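# Four arms lower a slung pipe onto a trench bed

## Task

Using the pipe's slings, let the pipe down into the trench slowly until it lies along its full length on the trench floor. It counts as an immediate failure if the pipe is moving quickly while in contact with a bank or the trench, for example by falling from height or rolling down.

## Robot and tools

Robots. Four identical i2rt Big YAM arms, arm1 to arm4, each with six revolute joints, a two-finger gripper and a wrist camera. Feet in the scene frame (metres): arm1 at (-1.010, -0.478, 0.809), arm2 at (-0.307, 0.516, 0.819), arm3 at (0.612, -0.542, 0.812), arm4 at (1.210, 0.500, 0.782). Each foot looks along its own +x; roughly, arm1 and arm3 face +y and arm2 and arm4 face -y, so the pairs face each other across the work area. Reach is about 1.0 m from the joint1 axis. Room cameras: cam_high and cam_low. Wrist cameras: arm1_cam_wrist to arm4_cam_wrist. All images are 672x504.

Frame. One shared scene frame, origin on the floor, +z up, metres. "hand" is the point between the finger pads, about 1 cm short of the tips; the fingers point along the hand's +z and open along its y. Orientations are quaternions written w, x, y, z. hand_target is where the hand would be at the joint targets currently held; under load the hand may sit below or short of it, and printed positions drift more at long reach.

move. Arguments are keyed by robot: arm1, arm2, arm3, arm4, each optional, each holding its own part; plus cameras. A robot not named keeps its previous command. In a robot's part:
- joints: an object of absolute joint targets by name. joint1_rad -2.879..2.879 (yaw about the foot, positive counter-clockwise seen from above, 0 along foot +x); joint2_rad 0..3.141 (shoulder, 0 is upper arm back and level, increasing lifts it forward); joint3_rad 0..3.019 (elbow, 0 folded); joint4_rad -1.692..1.57 (hand pitch, positive tips fingers up); joint5_rad -1.57..1.57 (hand yaw, positive to the arm's right); joint6_rad -2.094..2.094 (roll, positive clockwise viewed from behind). gripper_m 0..0.093, the absolute fingertip gap in metres. Values outside a range make the call refused.
- target: a single list of seven numbers [x, y, z, qw, qx, qy, qz], an absolute hand pose in the scene frame, reached along a straight line starting from hand_target. With target, joints may contain only gripper_m.
- speed: top speed of that straight path in m/s, 0.002..0.5, default 0.25; allowed only with target. Rotation is capped at twice this value in rad/s.
All motions in one call start together; all hand paths in one call finish together, paced by the slowest. A path that would need over 10 s is cut short. Paths do not avoid obstacles or other arms. Each control step clamps the commanded pose to within 100 mm and 20 degrees of the measured hand, so expect errors of a centimetre or more and some overshoot of speed, worst with a straight arm.

cameras (in move and wait): a list of camera names or "all"; omitted or null gives all, [] gives none; an unknown name invalidates the call.

wait: seconds, 0 to 10; commands nothing and returns state and images. zoom_image: camera plus region [x0, y0, x1, y1] in pixels (origin top-left, at most 504x504) of that camera's latest image; the camera must be in the last images. read_manual: section "licences", just text. finished_scene: scene = the current scene's number; ends it irreversibly, so the pipe must already rest correctly without help.

Results. Per robot: joint_positions, Joint velocities ("within noise" if still), joint torques (drive output including gravity, offsets and noise; numbers 3 and 4 wrap at ±28 N m), hand, hand_target, joint_status, hand_status, on_its_own. The "move" line names each moved robot with "done" or its worst status. "pictures" lists cameras in image order; frames may be slightly newer or older than the state. Robots under "as last shown" were not commanded and repeat earlier values. Status words: off_target (stopped away, may still push); time_out (joint ran out of time and keeps pushing toward a nearby held target; send its reported position to relax it; a load-bearing joint then sags); not_followed / "joint command not followed" / "pose unreachable" (a self- or inter-arm collision check withheld the targets; the gripper part still runs, and the arm may keep trying later). "held at" in on_its_own is a target, not a reading. MOTOR HOT appears near 85 °C; at 100 °C the arm goes limp (OVER-TEMPERATURE FAULT) for 30 s or more, and affected keys read limit_stop_at_motor_heat; resend them afterwards.

Gripper. Closed on nothing it reads 0.000 to 0.003. On a rigid part it reads a few millimetres under the part's width at full force (some read slightly wider). Just under the first-contact reading the grip is light; about 5 mm under it is full force (50 to 64 N per pad, varying by unit). To release, command well above the reading.

Avoid: dropping or rolling the pipe, fast contact with a bank, letting go while it moves, pushing anything off the work area or onto the floor, arms pressing or hitting each other (including one gripper closing on another's fingers), prolonged pushing or stretched holding that heats motors. Arms act independently, so coordinate lowering speeds so the pipe stays level. Loose objects can occasionally be nudged by outside forces. Time passes while you think and the robots hold their last command.

Each tool is called after "Emit:" as name(argument=value, ...) on one line, values as JSON.

## Session

Emit:
move()

Scene clock: 0.00 s.
Joint torques (N m): no reading
Heat: arm1: hottest joint2_rad 29 °C; arm2: hottest gripper 29 °C; arm3: hottest joint2_rad 29 °C; arm4: hottest joint5_rad 29 °C.
Joint velocities: within noise
arm1.joint_positions: joint1_rad=+0.463 joint2_rad=+0.644 joint3_rad=+1.433 joint4_rad=-1.528 joint5_rad=-0.151 joint6_rad=+0.131 gripper_m=+0.09396
arm1.joint_status: not commanded
arm1.hand: x=-1.1007 y=-0.2799 z=+1.3245 quat_wxyz=(-0.162, +0.716, -0.571, -0.367) (m; scene frame)
arm1.hand_target: x=-1.1003 y=-0.2818 z=+1.3343 quat_wxyz=(-0.169, +0.713, -0.567, -0.376) (m; scene frame)
arm1.hand_status: not commanded
arm2.joint_positions: joint1_rad=+0.344 joint2_rad=+0.519 joint3_rad=+1.379 joint4_rad=-1.320 joint5_rad=+0.063 joint6_rad=+0.187 gripper_m=+0.09396
arm2.joint_status: not commanded
arm2.hand: x=-0.2620 y=+0.3341 z=+1.3801 quat_wxyz=(-0.439, -0.579, -0.615, +0.304) (m; scene frame)
arm2.hand_target: x=-0.2629 y=+0.3373 z=+1.3911 quat_wxyz=(-0.449, -0.575, -0.610, +0.310) (m; scene frame)
arm2.hand_status: not commanded
arm3.joint_positions: joint1_rad=-0.192 joint2_rad=+0.525 joint3_rad=+1.406 joint4_rad=-1.298 joint5_rad=-0.073 joint6_rad=+0.119 gripper_m=+0.09396
arm3.joint_status: not commanded
arm3.hand: x=+0.6033 y=-0.3522 z=+1.3879 quat_wxyz=(-0.348, +0.562, -0.618, -0.425) (m; scene frame)
arm3.hand_target: x=+0.6032 y=-0.3558 z=+1.3978 quat_wxyz=(-0.355, +0.558, -0.613, -0.433) (m; scene frame)
arm3.hand_status: not commanded
arm4.joint_positions: joint1_rad=-0.380 joint2_rad=+0.466 joint3_rad=+1.426 joint4_rad=-1.395 joint5_rad=+0.164 joint6_rad=+0.191 gripper_m=+0.09396
arm4.joint_status: not commanded
arm4.hand: x=+1.1323 y=+0.3633 z=+1.3533 quat_wxyz=(-0.305, -0.747, -0.388, +0.446) (m; scene frame)
arm4.hand_target: x=+1.1330 y=+0.3657 z=+1.3639 quat_wxyz=(-0.312, -0.741, -0.383, +0.454) (m; scene frame)
arm4.hand_status: not commanded
pictures: arm1_cam_wrist, arm2_cam_wrist, arm3_cam_wrist, arm4_cam_wrist, cam_high, cam_low

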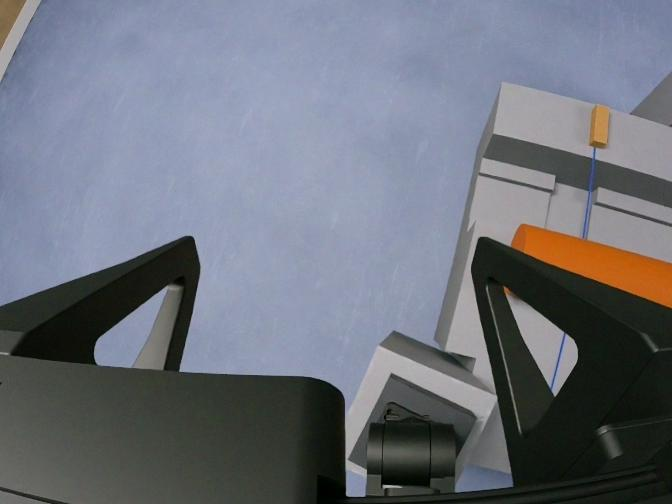

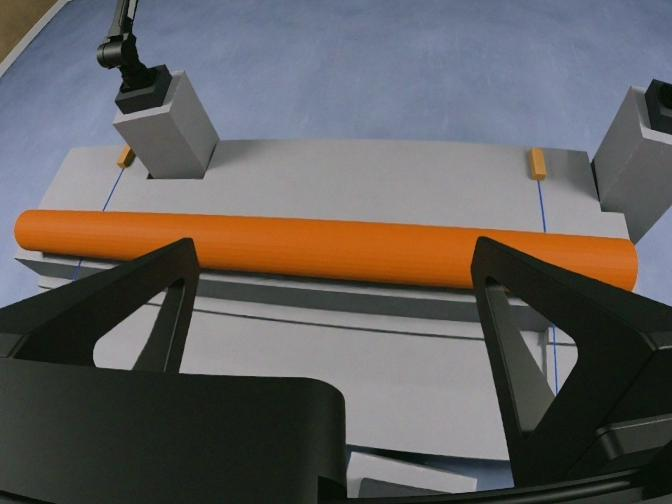

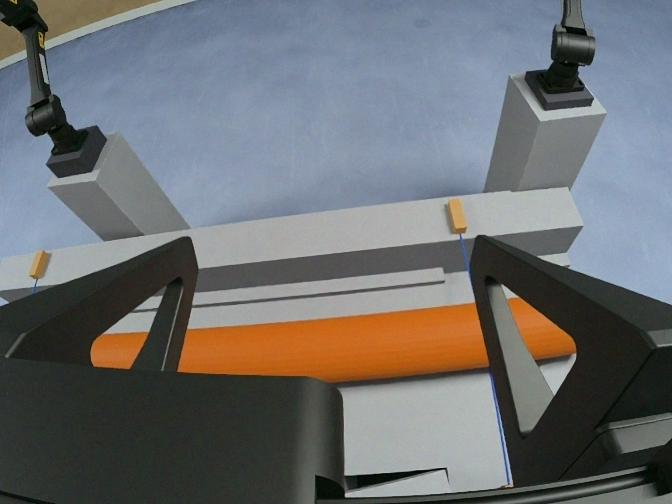

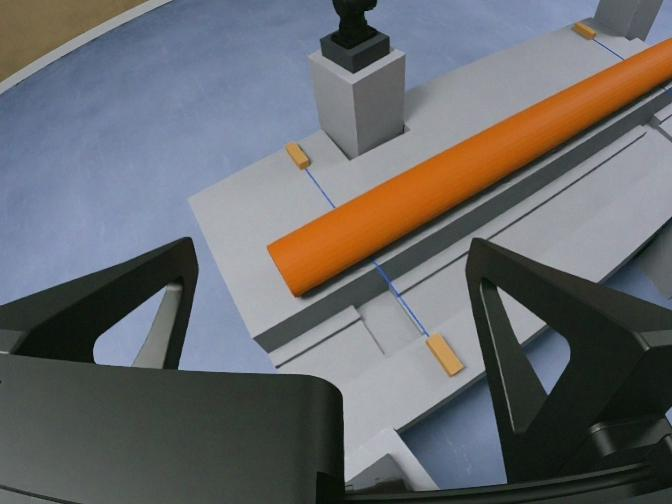

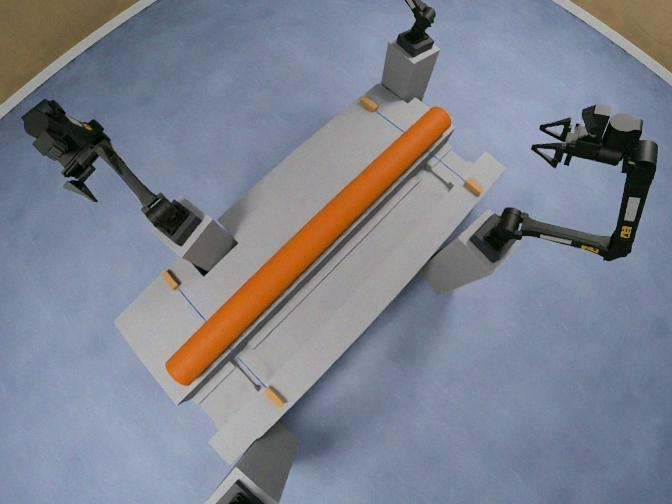

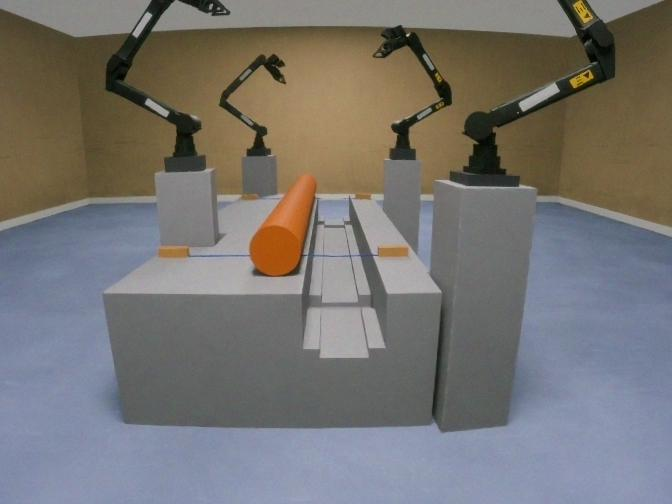

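Emit:
zoom_image(camera="cam_high", region=[110, 220, 340, 430])

Emit:
zoom_image(camera="cam_high", region=[330, 70, 530, 230])

Emit:
zoom_image(camera="cam_low", region=[100, 160, 460, 440])

Emit:
zoom_image(camera="arm4_cam_wrist", region=[180, 120, 500, 440])

Scaled by 2.191.

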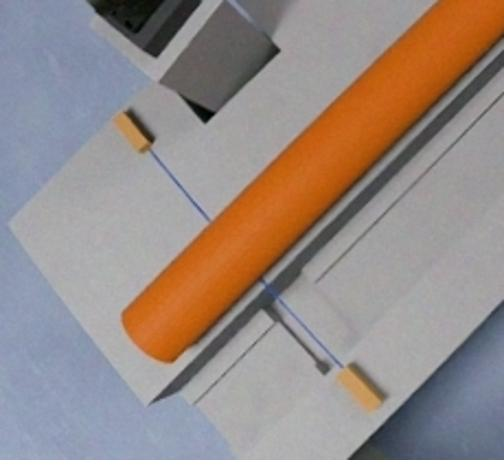

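Scaled by 2.520.

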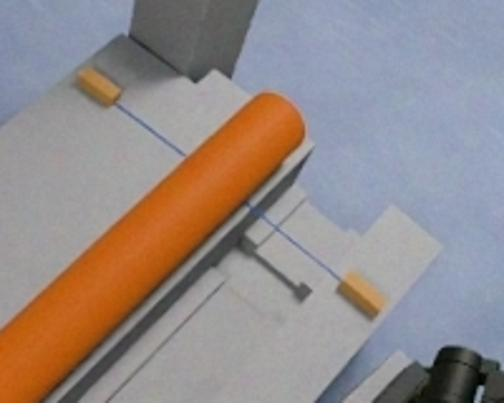

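Scaled by 1.400.

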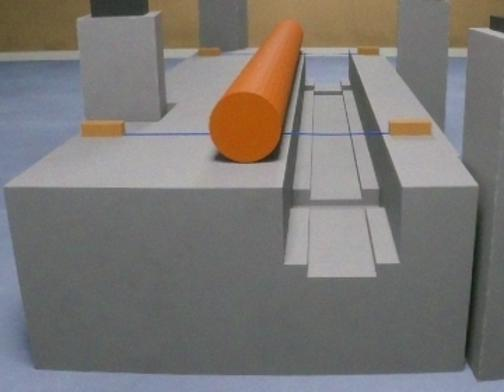

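Scaled by 1.575 from the camera's 672x504 image, which has a finer 960x720 frame.

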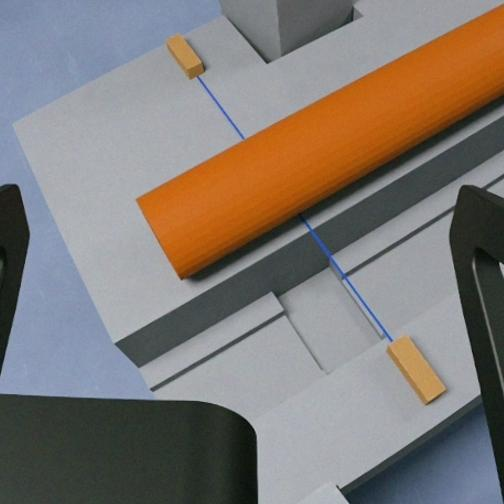

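Emit:
move(arm1={"joints": {"joint1_rad": -1.665, "joint2_rad": 1.789, "joint3_rad": 0.782, "joint4_rad": -0.717, "joint5_rad": -0.503, "joint6_rad": -1.883, "gripper_m": 0.093}}, arm2={"joints": {"joint1_rad": -1.073, "joint2_rad": 1.794, "joint3_rad": 0.737, "joint4_rad": -0.274, "joint5_rad": -0.469, "joint6_rad": -1.077, "gripper_m": 0.093}}, arm3={"joints": {"joint1_rad": -1.873, "joint2_rad": 1.588, "joint3_rad": 0.447, "joint4_rad": -0.508, "joint5_rad": -0.518, "joint6_rad": -1.73, "gripper_m": 0.093}}, arm4={"joints": {"joint1_rad": -1.25, "joint2_rad": 1.677, "joint3_rad": 0.724, "joint4_rad": -0.403, "joint5_rad": -0.482, "joint6_rad": -1.131, "gripper_m": 0.093}})

Scene clock: 139.73 s.
Joint torques (N m): arm1=[0.26 -11.75 4.45 0.46 -0.54 -0.1] | arm2=[-0.91 -13.57 5.7 0.58 -0.57 0.07] | arm3=[1.08 -9.23 3.45 0.18 -0.74 -0.08] | arm4=[0.38 -11.75 5.38 1.09 -0.37 0]
Heat: arm1: hottest joint3_rad 36 °C; arm2: hottest joint3_rad 38 °C; arm3: hottest joint3_rad 31 °C; arm4: hottest joint3_rad 33 °C.
move: arm1 done; arm2 done; arm3 done; arm4 done
Joint velocities: within noise
arm1.joint_positions: joint1_rad=-1.669 joint2_rad=+1.776 joint3_rad=+0.787 joint4_rad=-0.722 joint5_rad=-0.502 joint6_rad=-1.874 gripper_m=+0.09310
arm1.joint_status: all done
arm1.hand: x=-0.6562 y=-0.4934 z=+0.7596 quat_wxyz=(-0.187, +0.682, -0.686, -0.170) (m; scene frame)
arm1.hand_target: x=-0.6599 y=-0.4908 z=+0.7546 quat_wxyz=(-0.185, +0.685, -0.682, -0.175) (m; scene frame)
arm1.hand_status: not commanded
arm2.joint_positions: joint1_rad=-1.070 joint2_rad=+1.800 joint3_rad=+0.738 joint4_rad=-0.289 joint5_rad=-0.467 joint6_rad=-1.070 gripper_m=+0.09308
arm2.joint_status: all done
arm2.hand: x=-0.6447 y=+0.2709 z=+0.7525 quat_wxyz=(-0.191, -0.685, -0.680, +0.179) (m; scene frame)
arm2.hand_target: x=-0.6492 y=+0.2700 z=+0.7555 quat_wxyz=(-0.187, -0.681, -0.682, +0.190) (m; scene frame)
arm2.hand_status: not commanded
arm3.joint_positions: joint1_rad=-1.871 joint2_rad=+1.584 joint3_rad=+0.444 joint4_rad=-0.517 joint5_rad=-0.515 joint6_rad=-1.723 gripper_m=+0.09310
arm3.joint_status: all done
arm3.hand: x=+0.8565 y=-0.4900 z=+0.7517 quat_wxyz=(-0.183, +0.681, -0.684, -0.188) (m; scene frame)
arm3.hand_target: x=+0.8595 y=-0.4904 z=+0.7514 quat_wxyz=(-0.188, +0.683, -0.681, -0.185) (m; scene frame)
arm3.hand_status: not commanded
arm4.joint_positions: joint1_rad=-1.252 joint2_rad=+1.684 joint3_rad=+0.716 joint4_rad=-0.419 joint5_rad=-0.479 joint6_rad=-1.118 gripper_m=+0.09311
arm4.joint_status: all done
arm4.hand: x=+0.8779 y=+0.2801 z=+0.7429 quat_wxyz=(-0.191, -0.692, -0.676, +0.167) (m; scene frame)
arm4.hand_target: x=+0.8702 y=+0.2759 z=+0.7484 quat_wxyz=(-0.186, -0.683, -0.682, +0.182) (m; scene frame)
arm4.hand_status: not commanded
pictures: arm1_cam_wrist, arm2_cam_wrist, arm3_cam_wrist, arm4_cam_wrist, cam_high, cam_low

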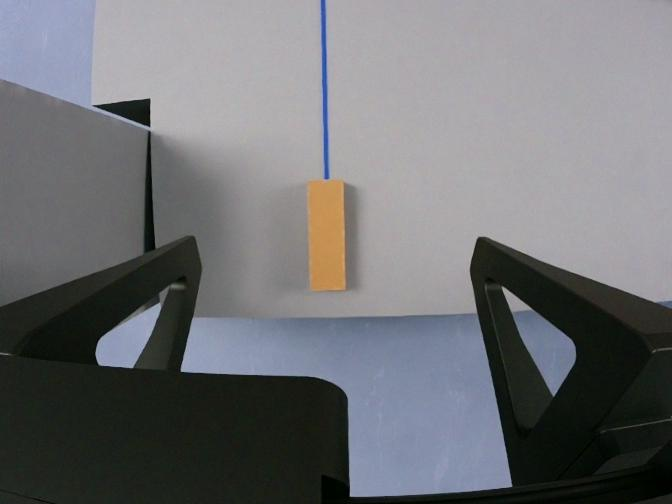

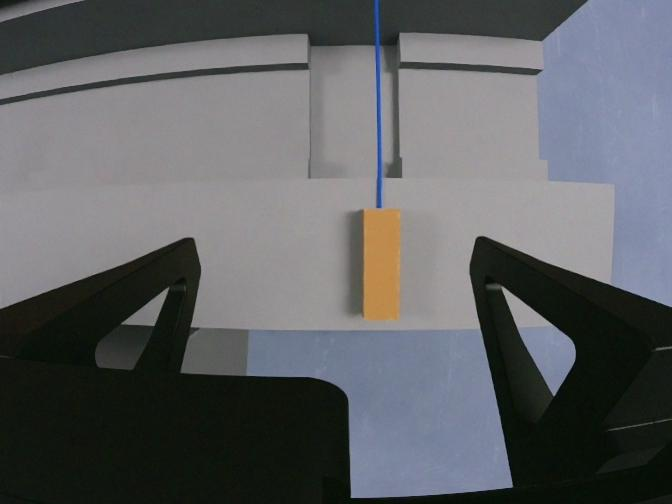

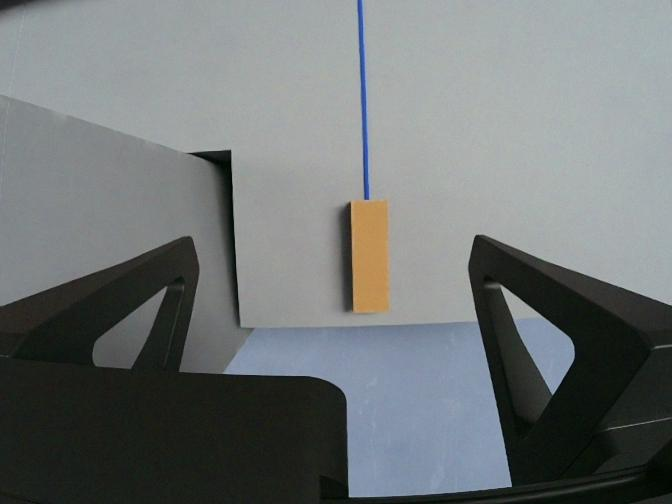

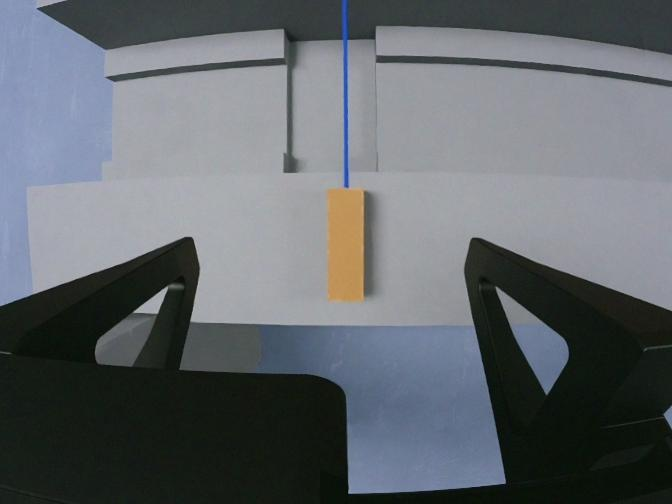

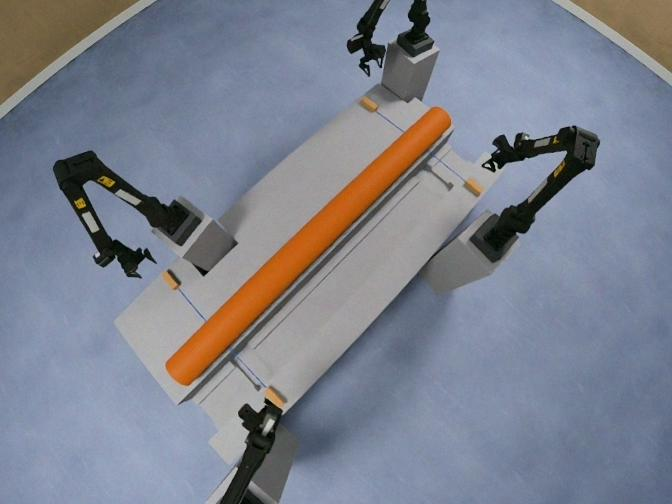

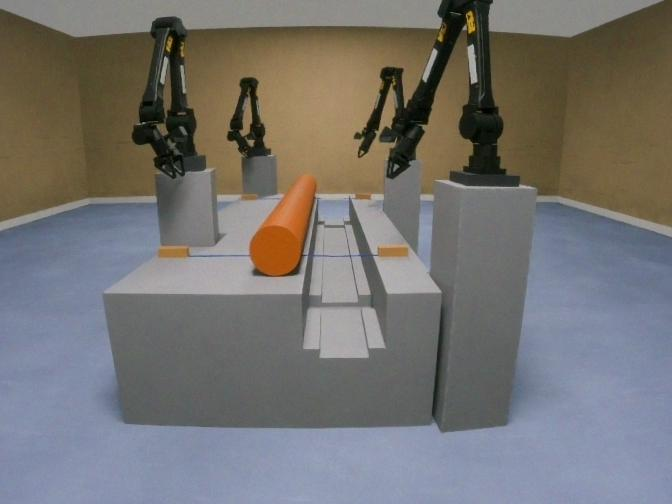

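Emit:
move(arm1={"target": [-0.657, -0.487, 0.66, -0.183, 0.683, -0.683, -0.183]}, arm2={"target": [-0.677, 0.282, 0.66, -0.183, -0.683, -0.683, 0.183]}, arm3={"target": [0.881, -0.497, 0.66, -0.183, 0.683, -0.683, -0.183]}, arm4={"target": [0.875, 0.280, 0.66, -0.183, -0.683, -0.683, 0.183]})

Scene clock: 157.97 s.
Joint torques (N m): arm1=[0.91 -14.62 3.59 0.58 -0.53 0] | arm2=[-1.38 -16.21 5.29 0.42 -0.55 0.08] | arm3=[0.62 -13.27 1.18 0.12 -0.53 -0.06] | arm4=[-0.03 -14.15 2.74 1.09 -0.24 0]
Heat: arm1: hottest joint3_rad 34 °C; arm2: hottest joint3_rad 36 °C; arm3: hottest joint3_rad 30 °C; arm4: hottest joint3_rad 32 °C.
move: arm1 off_target; arm2 off_target; arm3 done; arm4 off_target
Joint velocities: within noise
arm1.joint_positions: joint1_rad=-1.663 joint2_rad=+2.064 joint3_rad=+0.788 joint4_rad=-0.484 joint5_rad=-0.508 joint6_rad=-1.874 gripper_m=+0.09310
arm1.joint_status: not commanded
arm1.hand: x=-0.6678 y=-0.4875 z=+0.6600 quat_wxyz=(-0.178, +0.679, -0.686, -0.192) (m; scene frame)
arm1.hand_target: x=-0.6571 y=-0.4870 z=+0.6602 quat_wxyz=(-0.183, +0.683, -0.683, -0.183) (m; scene frame)
arm1.hand_status: off_target (0.011 m and 1.3 deg from the pose sent, 0.100 m and 1.6 deg at the start)
arm2.joint_positions: joint1_rad=-1.119 joint2_rad=+2.107 joint3_rad=+0.804 joint4_rad=-0.113 joint5_rad=-0.466 joint6_rad=-1.133 gripper_m=+0.09308
arm2.joint_status: not commanded
arm2.hand: x=-0.6569 y=+0.2861 z=+0.6520 quat_wxyz=(-0.193, -0.688, -0.681, +0.160) (m; scene frame)
arm2.hand_target: x=-0.6766 y=+0.2822 z=+0.6604 quat_wxyz=(-0.183, -0.683, -0.683, +0.183) (m; scene frame)
arm2.hand_status: off_target (0.022 m and 2.9 deg from the pose sent, 0.099 m and 1.1 deg at the start)
arm3.joint_positions: joint1_rad=-1.876 joint2_rad=+1.989 joint3_rad=+0.518 joint4_rad=-0.206 joint5_rad=-0.509 joint6_rad=-1.733 gripper_m=+0.09310
arm3.joint_status: not commanded
arm3.hand: x=+0.8736 y=-0.4936 z=+0.6592 quat_wxyz=(-0.176, +0.681, -0.684, -0.193) (m; scene frame)
arm3.hand_target: x=+0.8810 y=-0.4970 z=+0.6601 quat_wxyz=(-0.183, +0.683, -0.683, -0.183) (m; scene frame)
arm3.hand_status: done (0.008 m and 1.3 deg from the pose sent, 0.095 m and 0.6 deg at the start)
arm4.joint_positions: joint1_rad=-1.252 joint2_rad=+1.948 joint3_rad=+0.696 joint4_rad=-0.137 joint5_rad=-0.479 joint6_rad=-1.124 gripper_m=+0.09311
arm4.joint_status: not commanded
arm4.hand: x=+0.8831 y=+0.2818 z=+0.6529 quat_wxyz=(-0.191, -0.690, -0.678, +0.167) (m; scene frame)
arm4.hand_target: x=+0.8751 y=+0.2800 z=+0.6600 quat_wxyz=(-0.183, -0.683, -0.683, +0.183) (m; scene frame)
arm4.hand_status: off_target (0.011 m and 2.3 deg from the pose sent, 0.083 m and 2.4 deg at the start)
pictures: arm1_cam_wrist, arm2_cam_wrist, arm3_cam_wrist, arm4_cam_wrist, cam_high, cam_low

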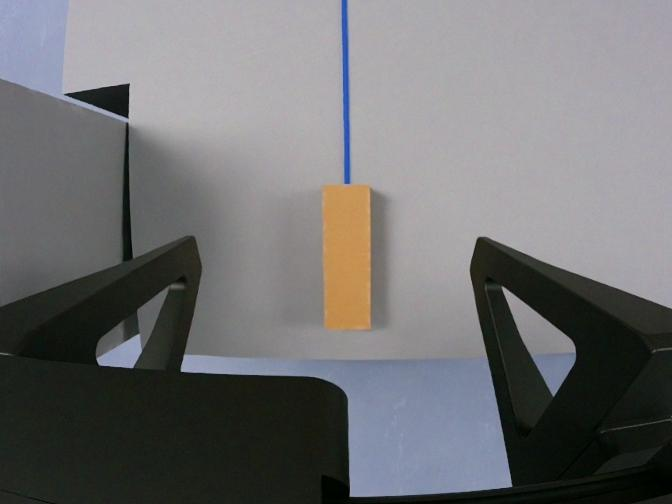

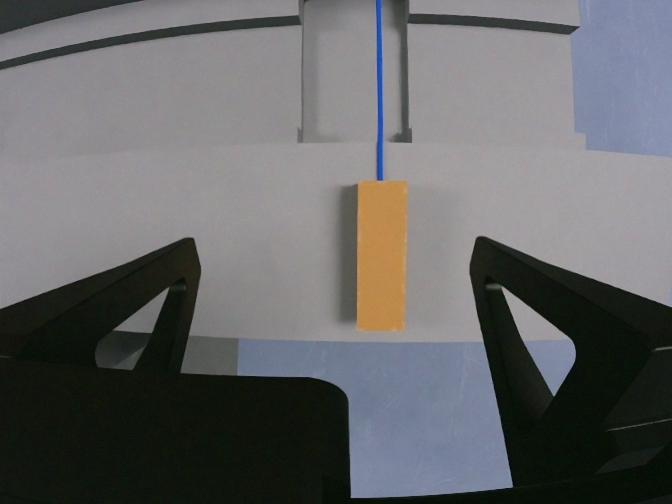

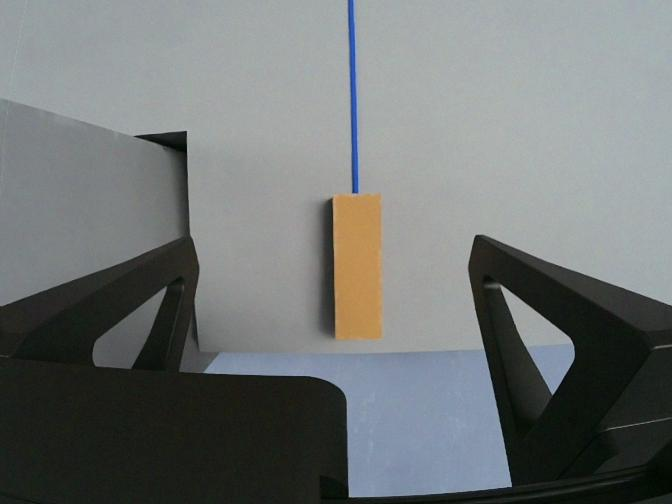

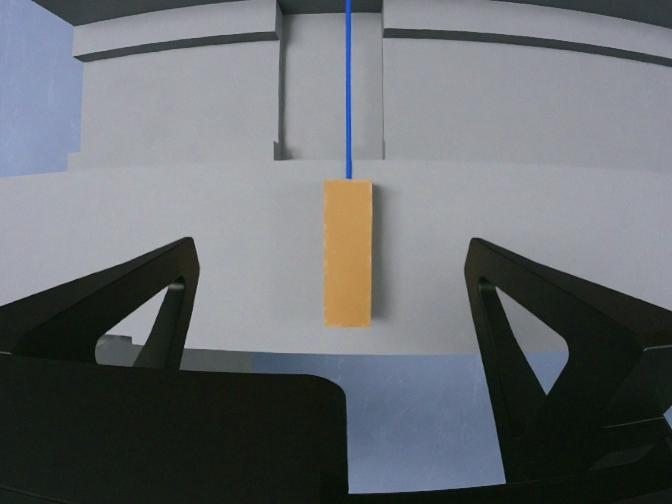

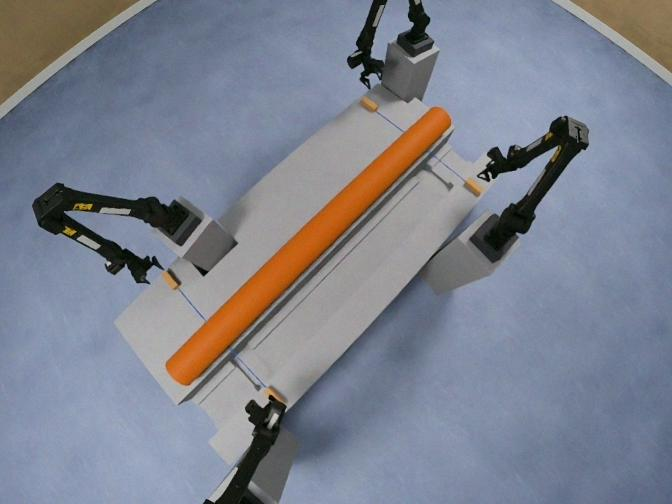

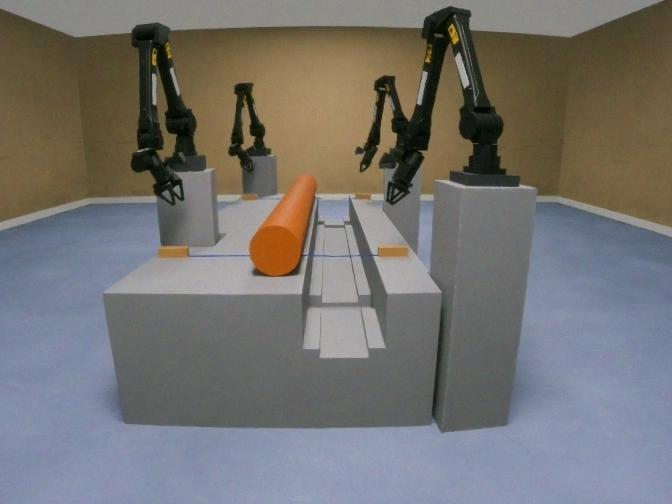

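Emit:
move(arm1={"target": [-0.659, -0.461, 0.50, -0.183, 0.683, -0.683, -0.183]}, arm2={"target": [-0.686, 0.261, 0.50, -0.183, -0.683, -0.683, 0.183]}, arm3={"target": [0.888, -0.477, 0.50, -0.183, 0.683, -0.683, -0.183]}, arm4={"target": [0.878, 0.256, 0.50, -0.183, -0.683, -0.683, 0.183]})

Scene clock: 195.57 s.
Joint torques (N m): arm1=[0.21 -15.68 0.34 0.75 -0.5 0.07] | arm2=[0.56 -18.32 2.1 0.51 -0.46 0.24] | arm3=[1.85 -16.32 -1.89 0.29 -0.73 0.09] | arm4=[0.91 -15.79 0.58 1.13 -0.2 0.32]
Heat: arm1: hottest joint3_rad 31 °C; arm2: hottest joint3_rad 33 °C; arm3: hottest joint2_rad 30 °C; arm4: hottest joint3_rad 31 °C.
move: arm1 done; arm2 off_target; arm3 done; arm4 off_target
Joint velocities: within noise
arm1.joint_positions: joint1_rad=-1.587 joint2_rad=+2.528 joint3_rad=+0.941 joint4_rad=-0.116 joint5_rad=-0.518 joint6_rad=-1.799 gripper_m=+0.09310
arm1.joint_status: not commanded
arm1.hand: x=-0.6606 y=-0.4628 z=+0.5034 quat_wxyz=(-0.182, +0.684, -0.682, -0.184) (m; scene frame)
arm1.hand_target: x=-0.6590 y=-0.4610 z=+0.5000 quat_wxyz=(-0.183, +0.683, -0.683, -0.183) (m; scene frame)
arm1.hand_status: done (0.004 m and 0.2 deg from the pose sent, 0.162 m and 1.3 deg at the start)
arm2.joint_positions: joint1_rad=-1.109 joint2_rad=+2.573 joint3_rad=+1.040 joint4_rad=+0.147 joint5_rad=-0.462 joint6_rad=-1.112 gripper_m=+0.09308
arm2.joint_status: not commanded
arm2.hand: x=-0.6774 y=+0.2711 z=+0.4956 quat_wxyz=(-0.188, -0.689, -0.679, +0.170) (m; scene frame)
arm2.hand_target: x=-0.6858 y=+0.2612 z=+0.5001 quat_wxyz=(-0.183, -0.683, -0.683, +0.183) (m; scene frame)
arm2.hand_status: off_target (0.014 m and 1.7 deg from the pose sent, 0.157 m and 2.9 deg at the start)
arm3.joint_positions: joint1_rad=-1.821 joint2_rad=+2.568 joint3_rad=+0.740 joint4_rad=+0.199 joint5_rad=-0.509 joint6_rad=-1.669 gripper_m=+0.09310
arm3.joint_status: not commanded
arm3.hand: x=+0.8852 y=-0.4790 z=+0.4992 quat_wxyz=(-0.180, +0.683, -0.684, -0.185) (m; scene frame)
arm3.hand_target: x=+0.8880 y=-0.4770 z=+0.5000 quat_wxyz=(-0.183, +0.683, -0.683, -0.183) (m; scene frame)
arm3.hand_status: done (0.004 m and 0.5 deg from the pose sent, 0.161 m and 1.3 deg at the start)
arm4.joint_positions: joint1_rad=-1.202 joint2_rad=+2.455 joint3_rad=+0.853 joint4_rad=+0.245 joint5_rad=-0.466 joint6_rad=-1.084 gripper_m=+0.09311
arm4.joint_status: not commanded
arm4.hand: x=+0.8864 y=+0.2634 z=+0.4948 quat_wxyz=(-0.187, -0.685, -0.683, +0.171) (m; scene frame)
arm4.hand_target: x=+0.8780 y=+0.2560 z=+0.5002 quat_wxyz=(-0.183, -0.683, -0.683, +0.183) (m; scene frame)
arm4.hand_status: off_target (0.012 m and 1.5 deg from the pose sent, 0.155 m and 2.3 deg at the start)
pictures: arm1_cam_wrist, arm2_cam_wrist, arm3_cam_wrist, arm4_cam_wrist, cam_high, cam_low

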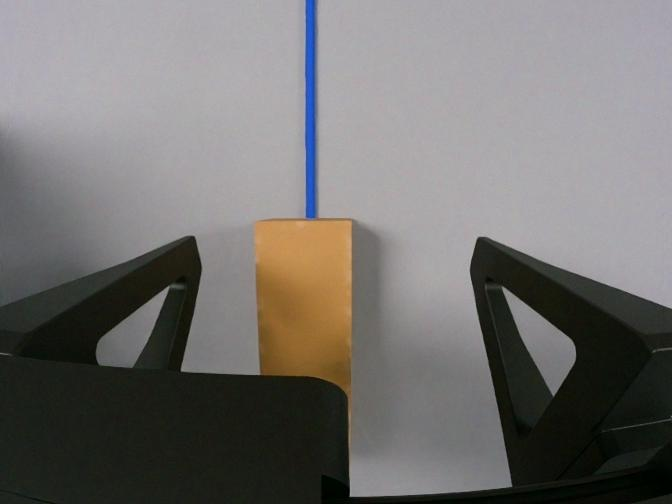

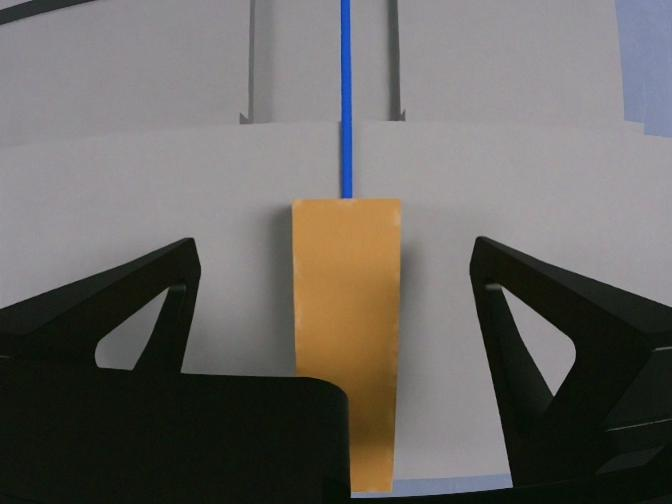

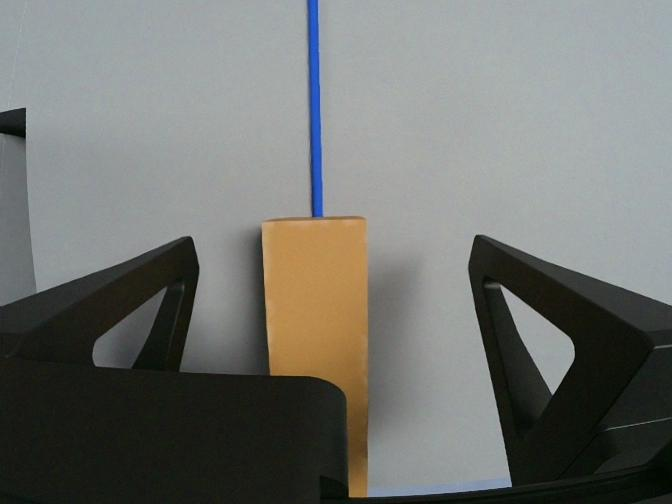

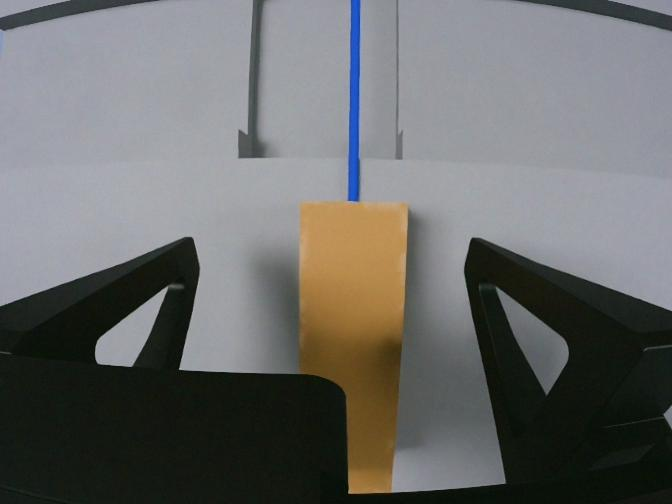

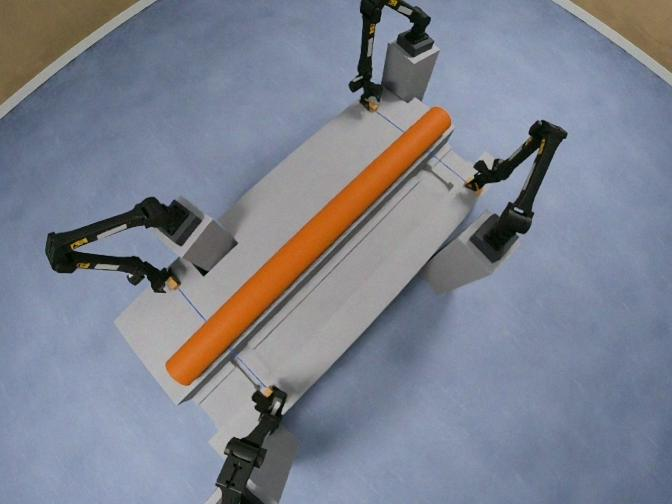

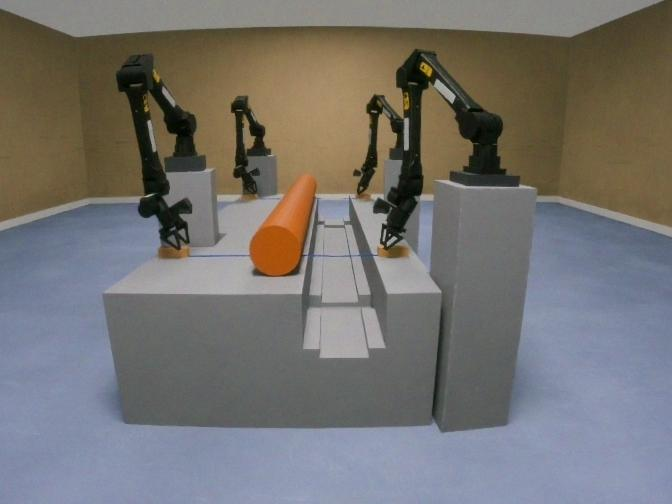

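Emit:
zoom_image(camera="cam_low", region=[130, 190, 230, 290])

Emit:
zoom_image(camera="cam_low", region=[350, 190, 450, 290])

Emit:
zoom_image(camera="cam_low", region=[230, 150, 410, 260])

Scaled by 5.040.

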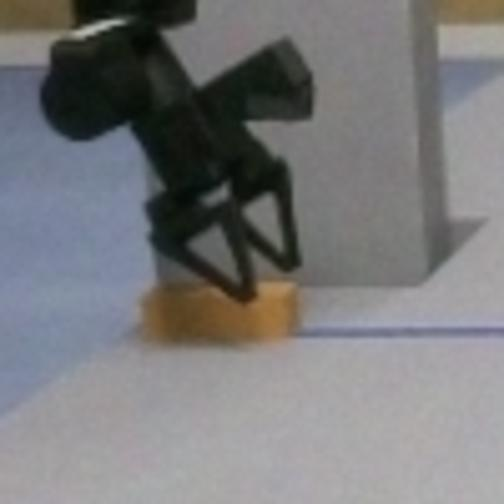

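Scaled by 5.040.

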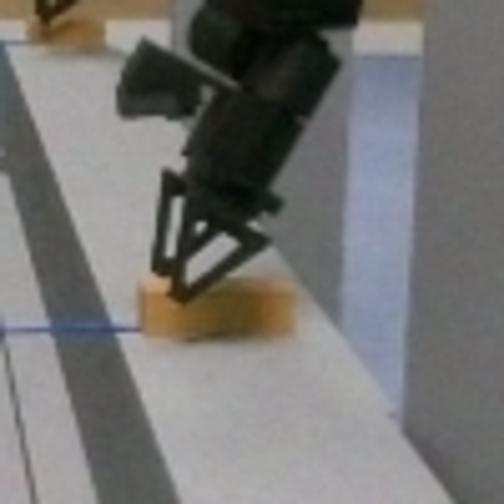

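Scaled by 2.800.

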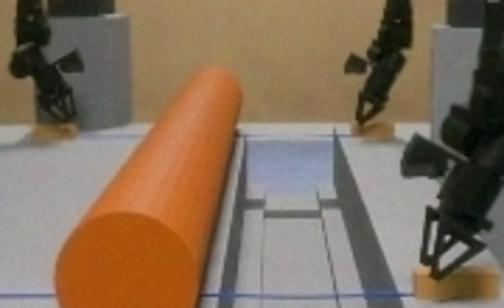

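Emit:
move(arm1={"target": [-0.659, -0.461, 0.474, -0.183, 0.683, -0.683, -0.183]}, arm2={"target": [-0.690, 0.256, 0.478, -0.183, -0.683, -0.683, 0.183]}, arm3={"target": [0.888, -0.477, 0.474, -0.183, 0.683, -0.683, -0.183]}, arm4={"target": [0.874, 0.252, 0.478, -0.183, -0.683, -0.683, 0.183]}, cameras=["cam_low"])

Emit:
zoom_image(camera="cam_low", region=[130, 190, 230, 290])

Emit:
zoom_image(camera="cam_low", region=[350, 190, 450, 290])

Scene clock: 204.67 s.
Joint torques (N m): arm1=[0.38 -13.98 0.13 0.8 -0.48 0.08] | arm2=[0.56 -17.44 2.07 0.55 -0.43 0.21] | arm3=[1.61 -15.38 -1.84 0.28 -0.71 0.07] | arm4=[1.03 -14.97 0.47 1.14 -0.19 0.31]
Heat: arm1: hottest joint2_rad 31 °C; arm2: hottest joint3_rad 32 °C; arm3: hottest joint2_rad 31 °C; arm4: hottest joint3_rad 31 °C.
move: arm1 off_target; arm2 done; arm3 done; arm4 done
Joint velocities: within noise
arm1.joint_positions: joint1_rad=-1.587 joint2_rad=+2.585 joint3_rad=+0.987 joint4_rad=-0.086 joint5_rad=-0.518 joint6_rad=-1.798 gripper_m=+0.09310
arm1.joint_status: not commanded
arm1.hand: x=-0.6525 y=-0.4646 z=+0.4826 quat_wxyz=(-0.186, +0.685, -0.681, -0.177) (m; scene frame)
arm1.hand_target: x=-0.6593 y=-0.4611 z=+0.4743 quat_wxyz=(-0.183, +0.683, -0.683, -0.183) (m; scene frame)
arm1.hand_status: off_target (0.011 m and 0.8 deg from the pose sent, 0.029 m and 0.2 deg at the start)
arm2.joint_positions: joint1_rad=-1.104 joint2_rad=+2.618 joint3_rad=+1.095 joint4_rad=+0.160 joint5_rad=-0.461 joint6_rad=-1.105 gripper_m=+0.09308
arm2.joint_status: not commanded
arm2.hand: x=-0.6899 y=+0.2633 z=+0.4807 quat_wxyz=(-0.184, -0.687, -0.680, +0.179) (m; scene frame)
arm2.hand_target: x=-0.6898 y=+0.2561 z=+0.4781 quat_wxyz=(-0.183, -0.683, -0.683, +0.183) (m; scene frame)
arm2.hand_status: done (0.008 m and 0.8 deg from the pose sent, 0.026 m and 1.7 deg at the start)
arm3.joint_positions: joint1_rad=-1.821 joint2_rad=+2.635 joint3_rad=+0.788 joint4_rad=+0.227 joint5_rad=-0.509 joint6_rad=-1.668 gripper_m=+0.09310
arm3.joint_status: not commanded
arm3.hand: x=+0.8898 y=-0.4791 z=+0.4768 quat_wxyz=(-0.183, +0.683, -0.683, -0.182) (m; scene frame)
arm3.hand_target: x=+0.8879 y=-0.4770 z=+0.4741 quat_wxyz=(-0.183, +0.683, -0.683, -0.183) (m; scene frame)
arm3.hand_status: done (0.004 m and 0.1 deg from the pose sent, 0.025 m and 0.5 deg at the start)
arm4.joint_positions: joint1_rad=-1.198 joint2_rad=+2.507 joint3_rad=+0.901 joint4_rad=+0.264 joint5_rad=-0.465 joint6_rad=-1.078 gripper_m=+0.09311
arm4.joint_status: not commanded
arm4.hand: x=+0.8764 y=+0.2574 z=+0.4780 quat_wxyz=(-0.185, -0.684, -0.683, +0.177) (m; scene frame)
arm4.hand_target: x=+0.8740 y=+0.2521 z=+0.4781 quat_wxyz=(-0.183, -0.683, -0.683, +0.183) (m; scene frame)
arm4.hand_status: done (0.006 m and 0.7 deg from the pose sent, 0.024 m and 1.5 deg at the start)
pictures: cam_low

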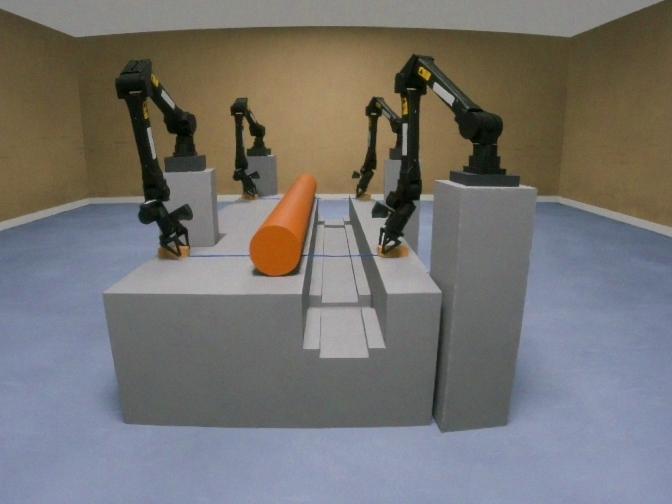

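Scaled by 5.040.

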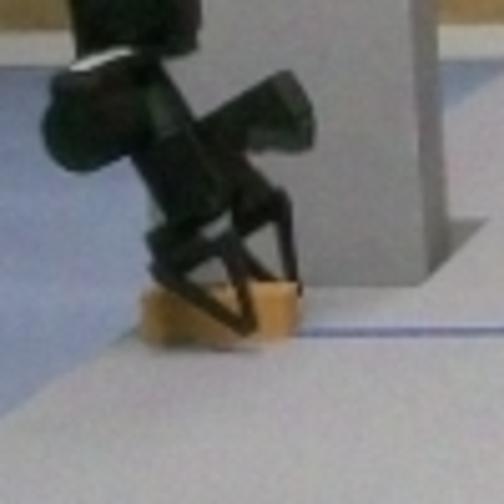

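Scaled by 5.040.

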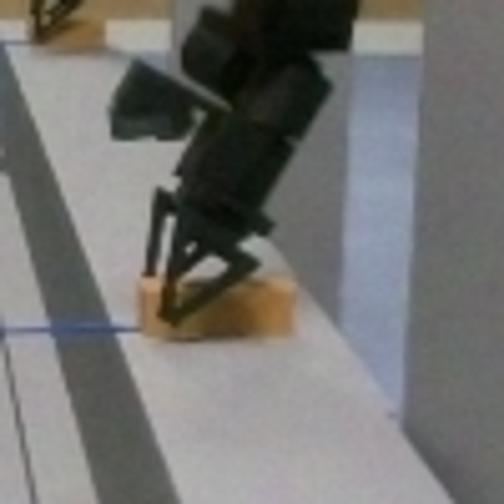

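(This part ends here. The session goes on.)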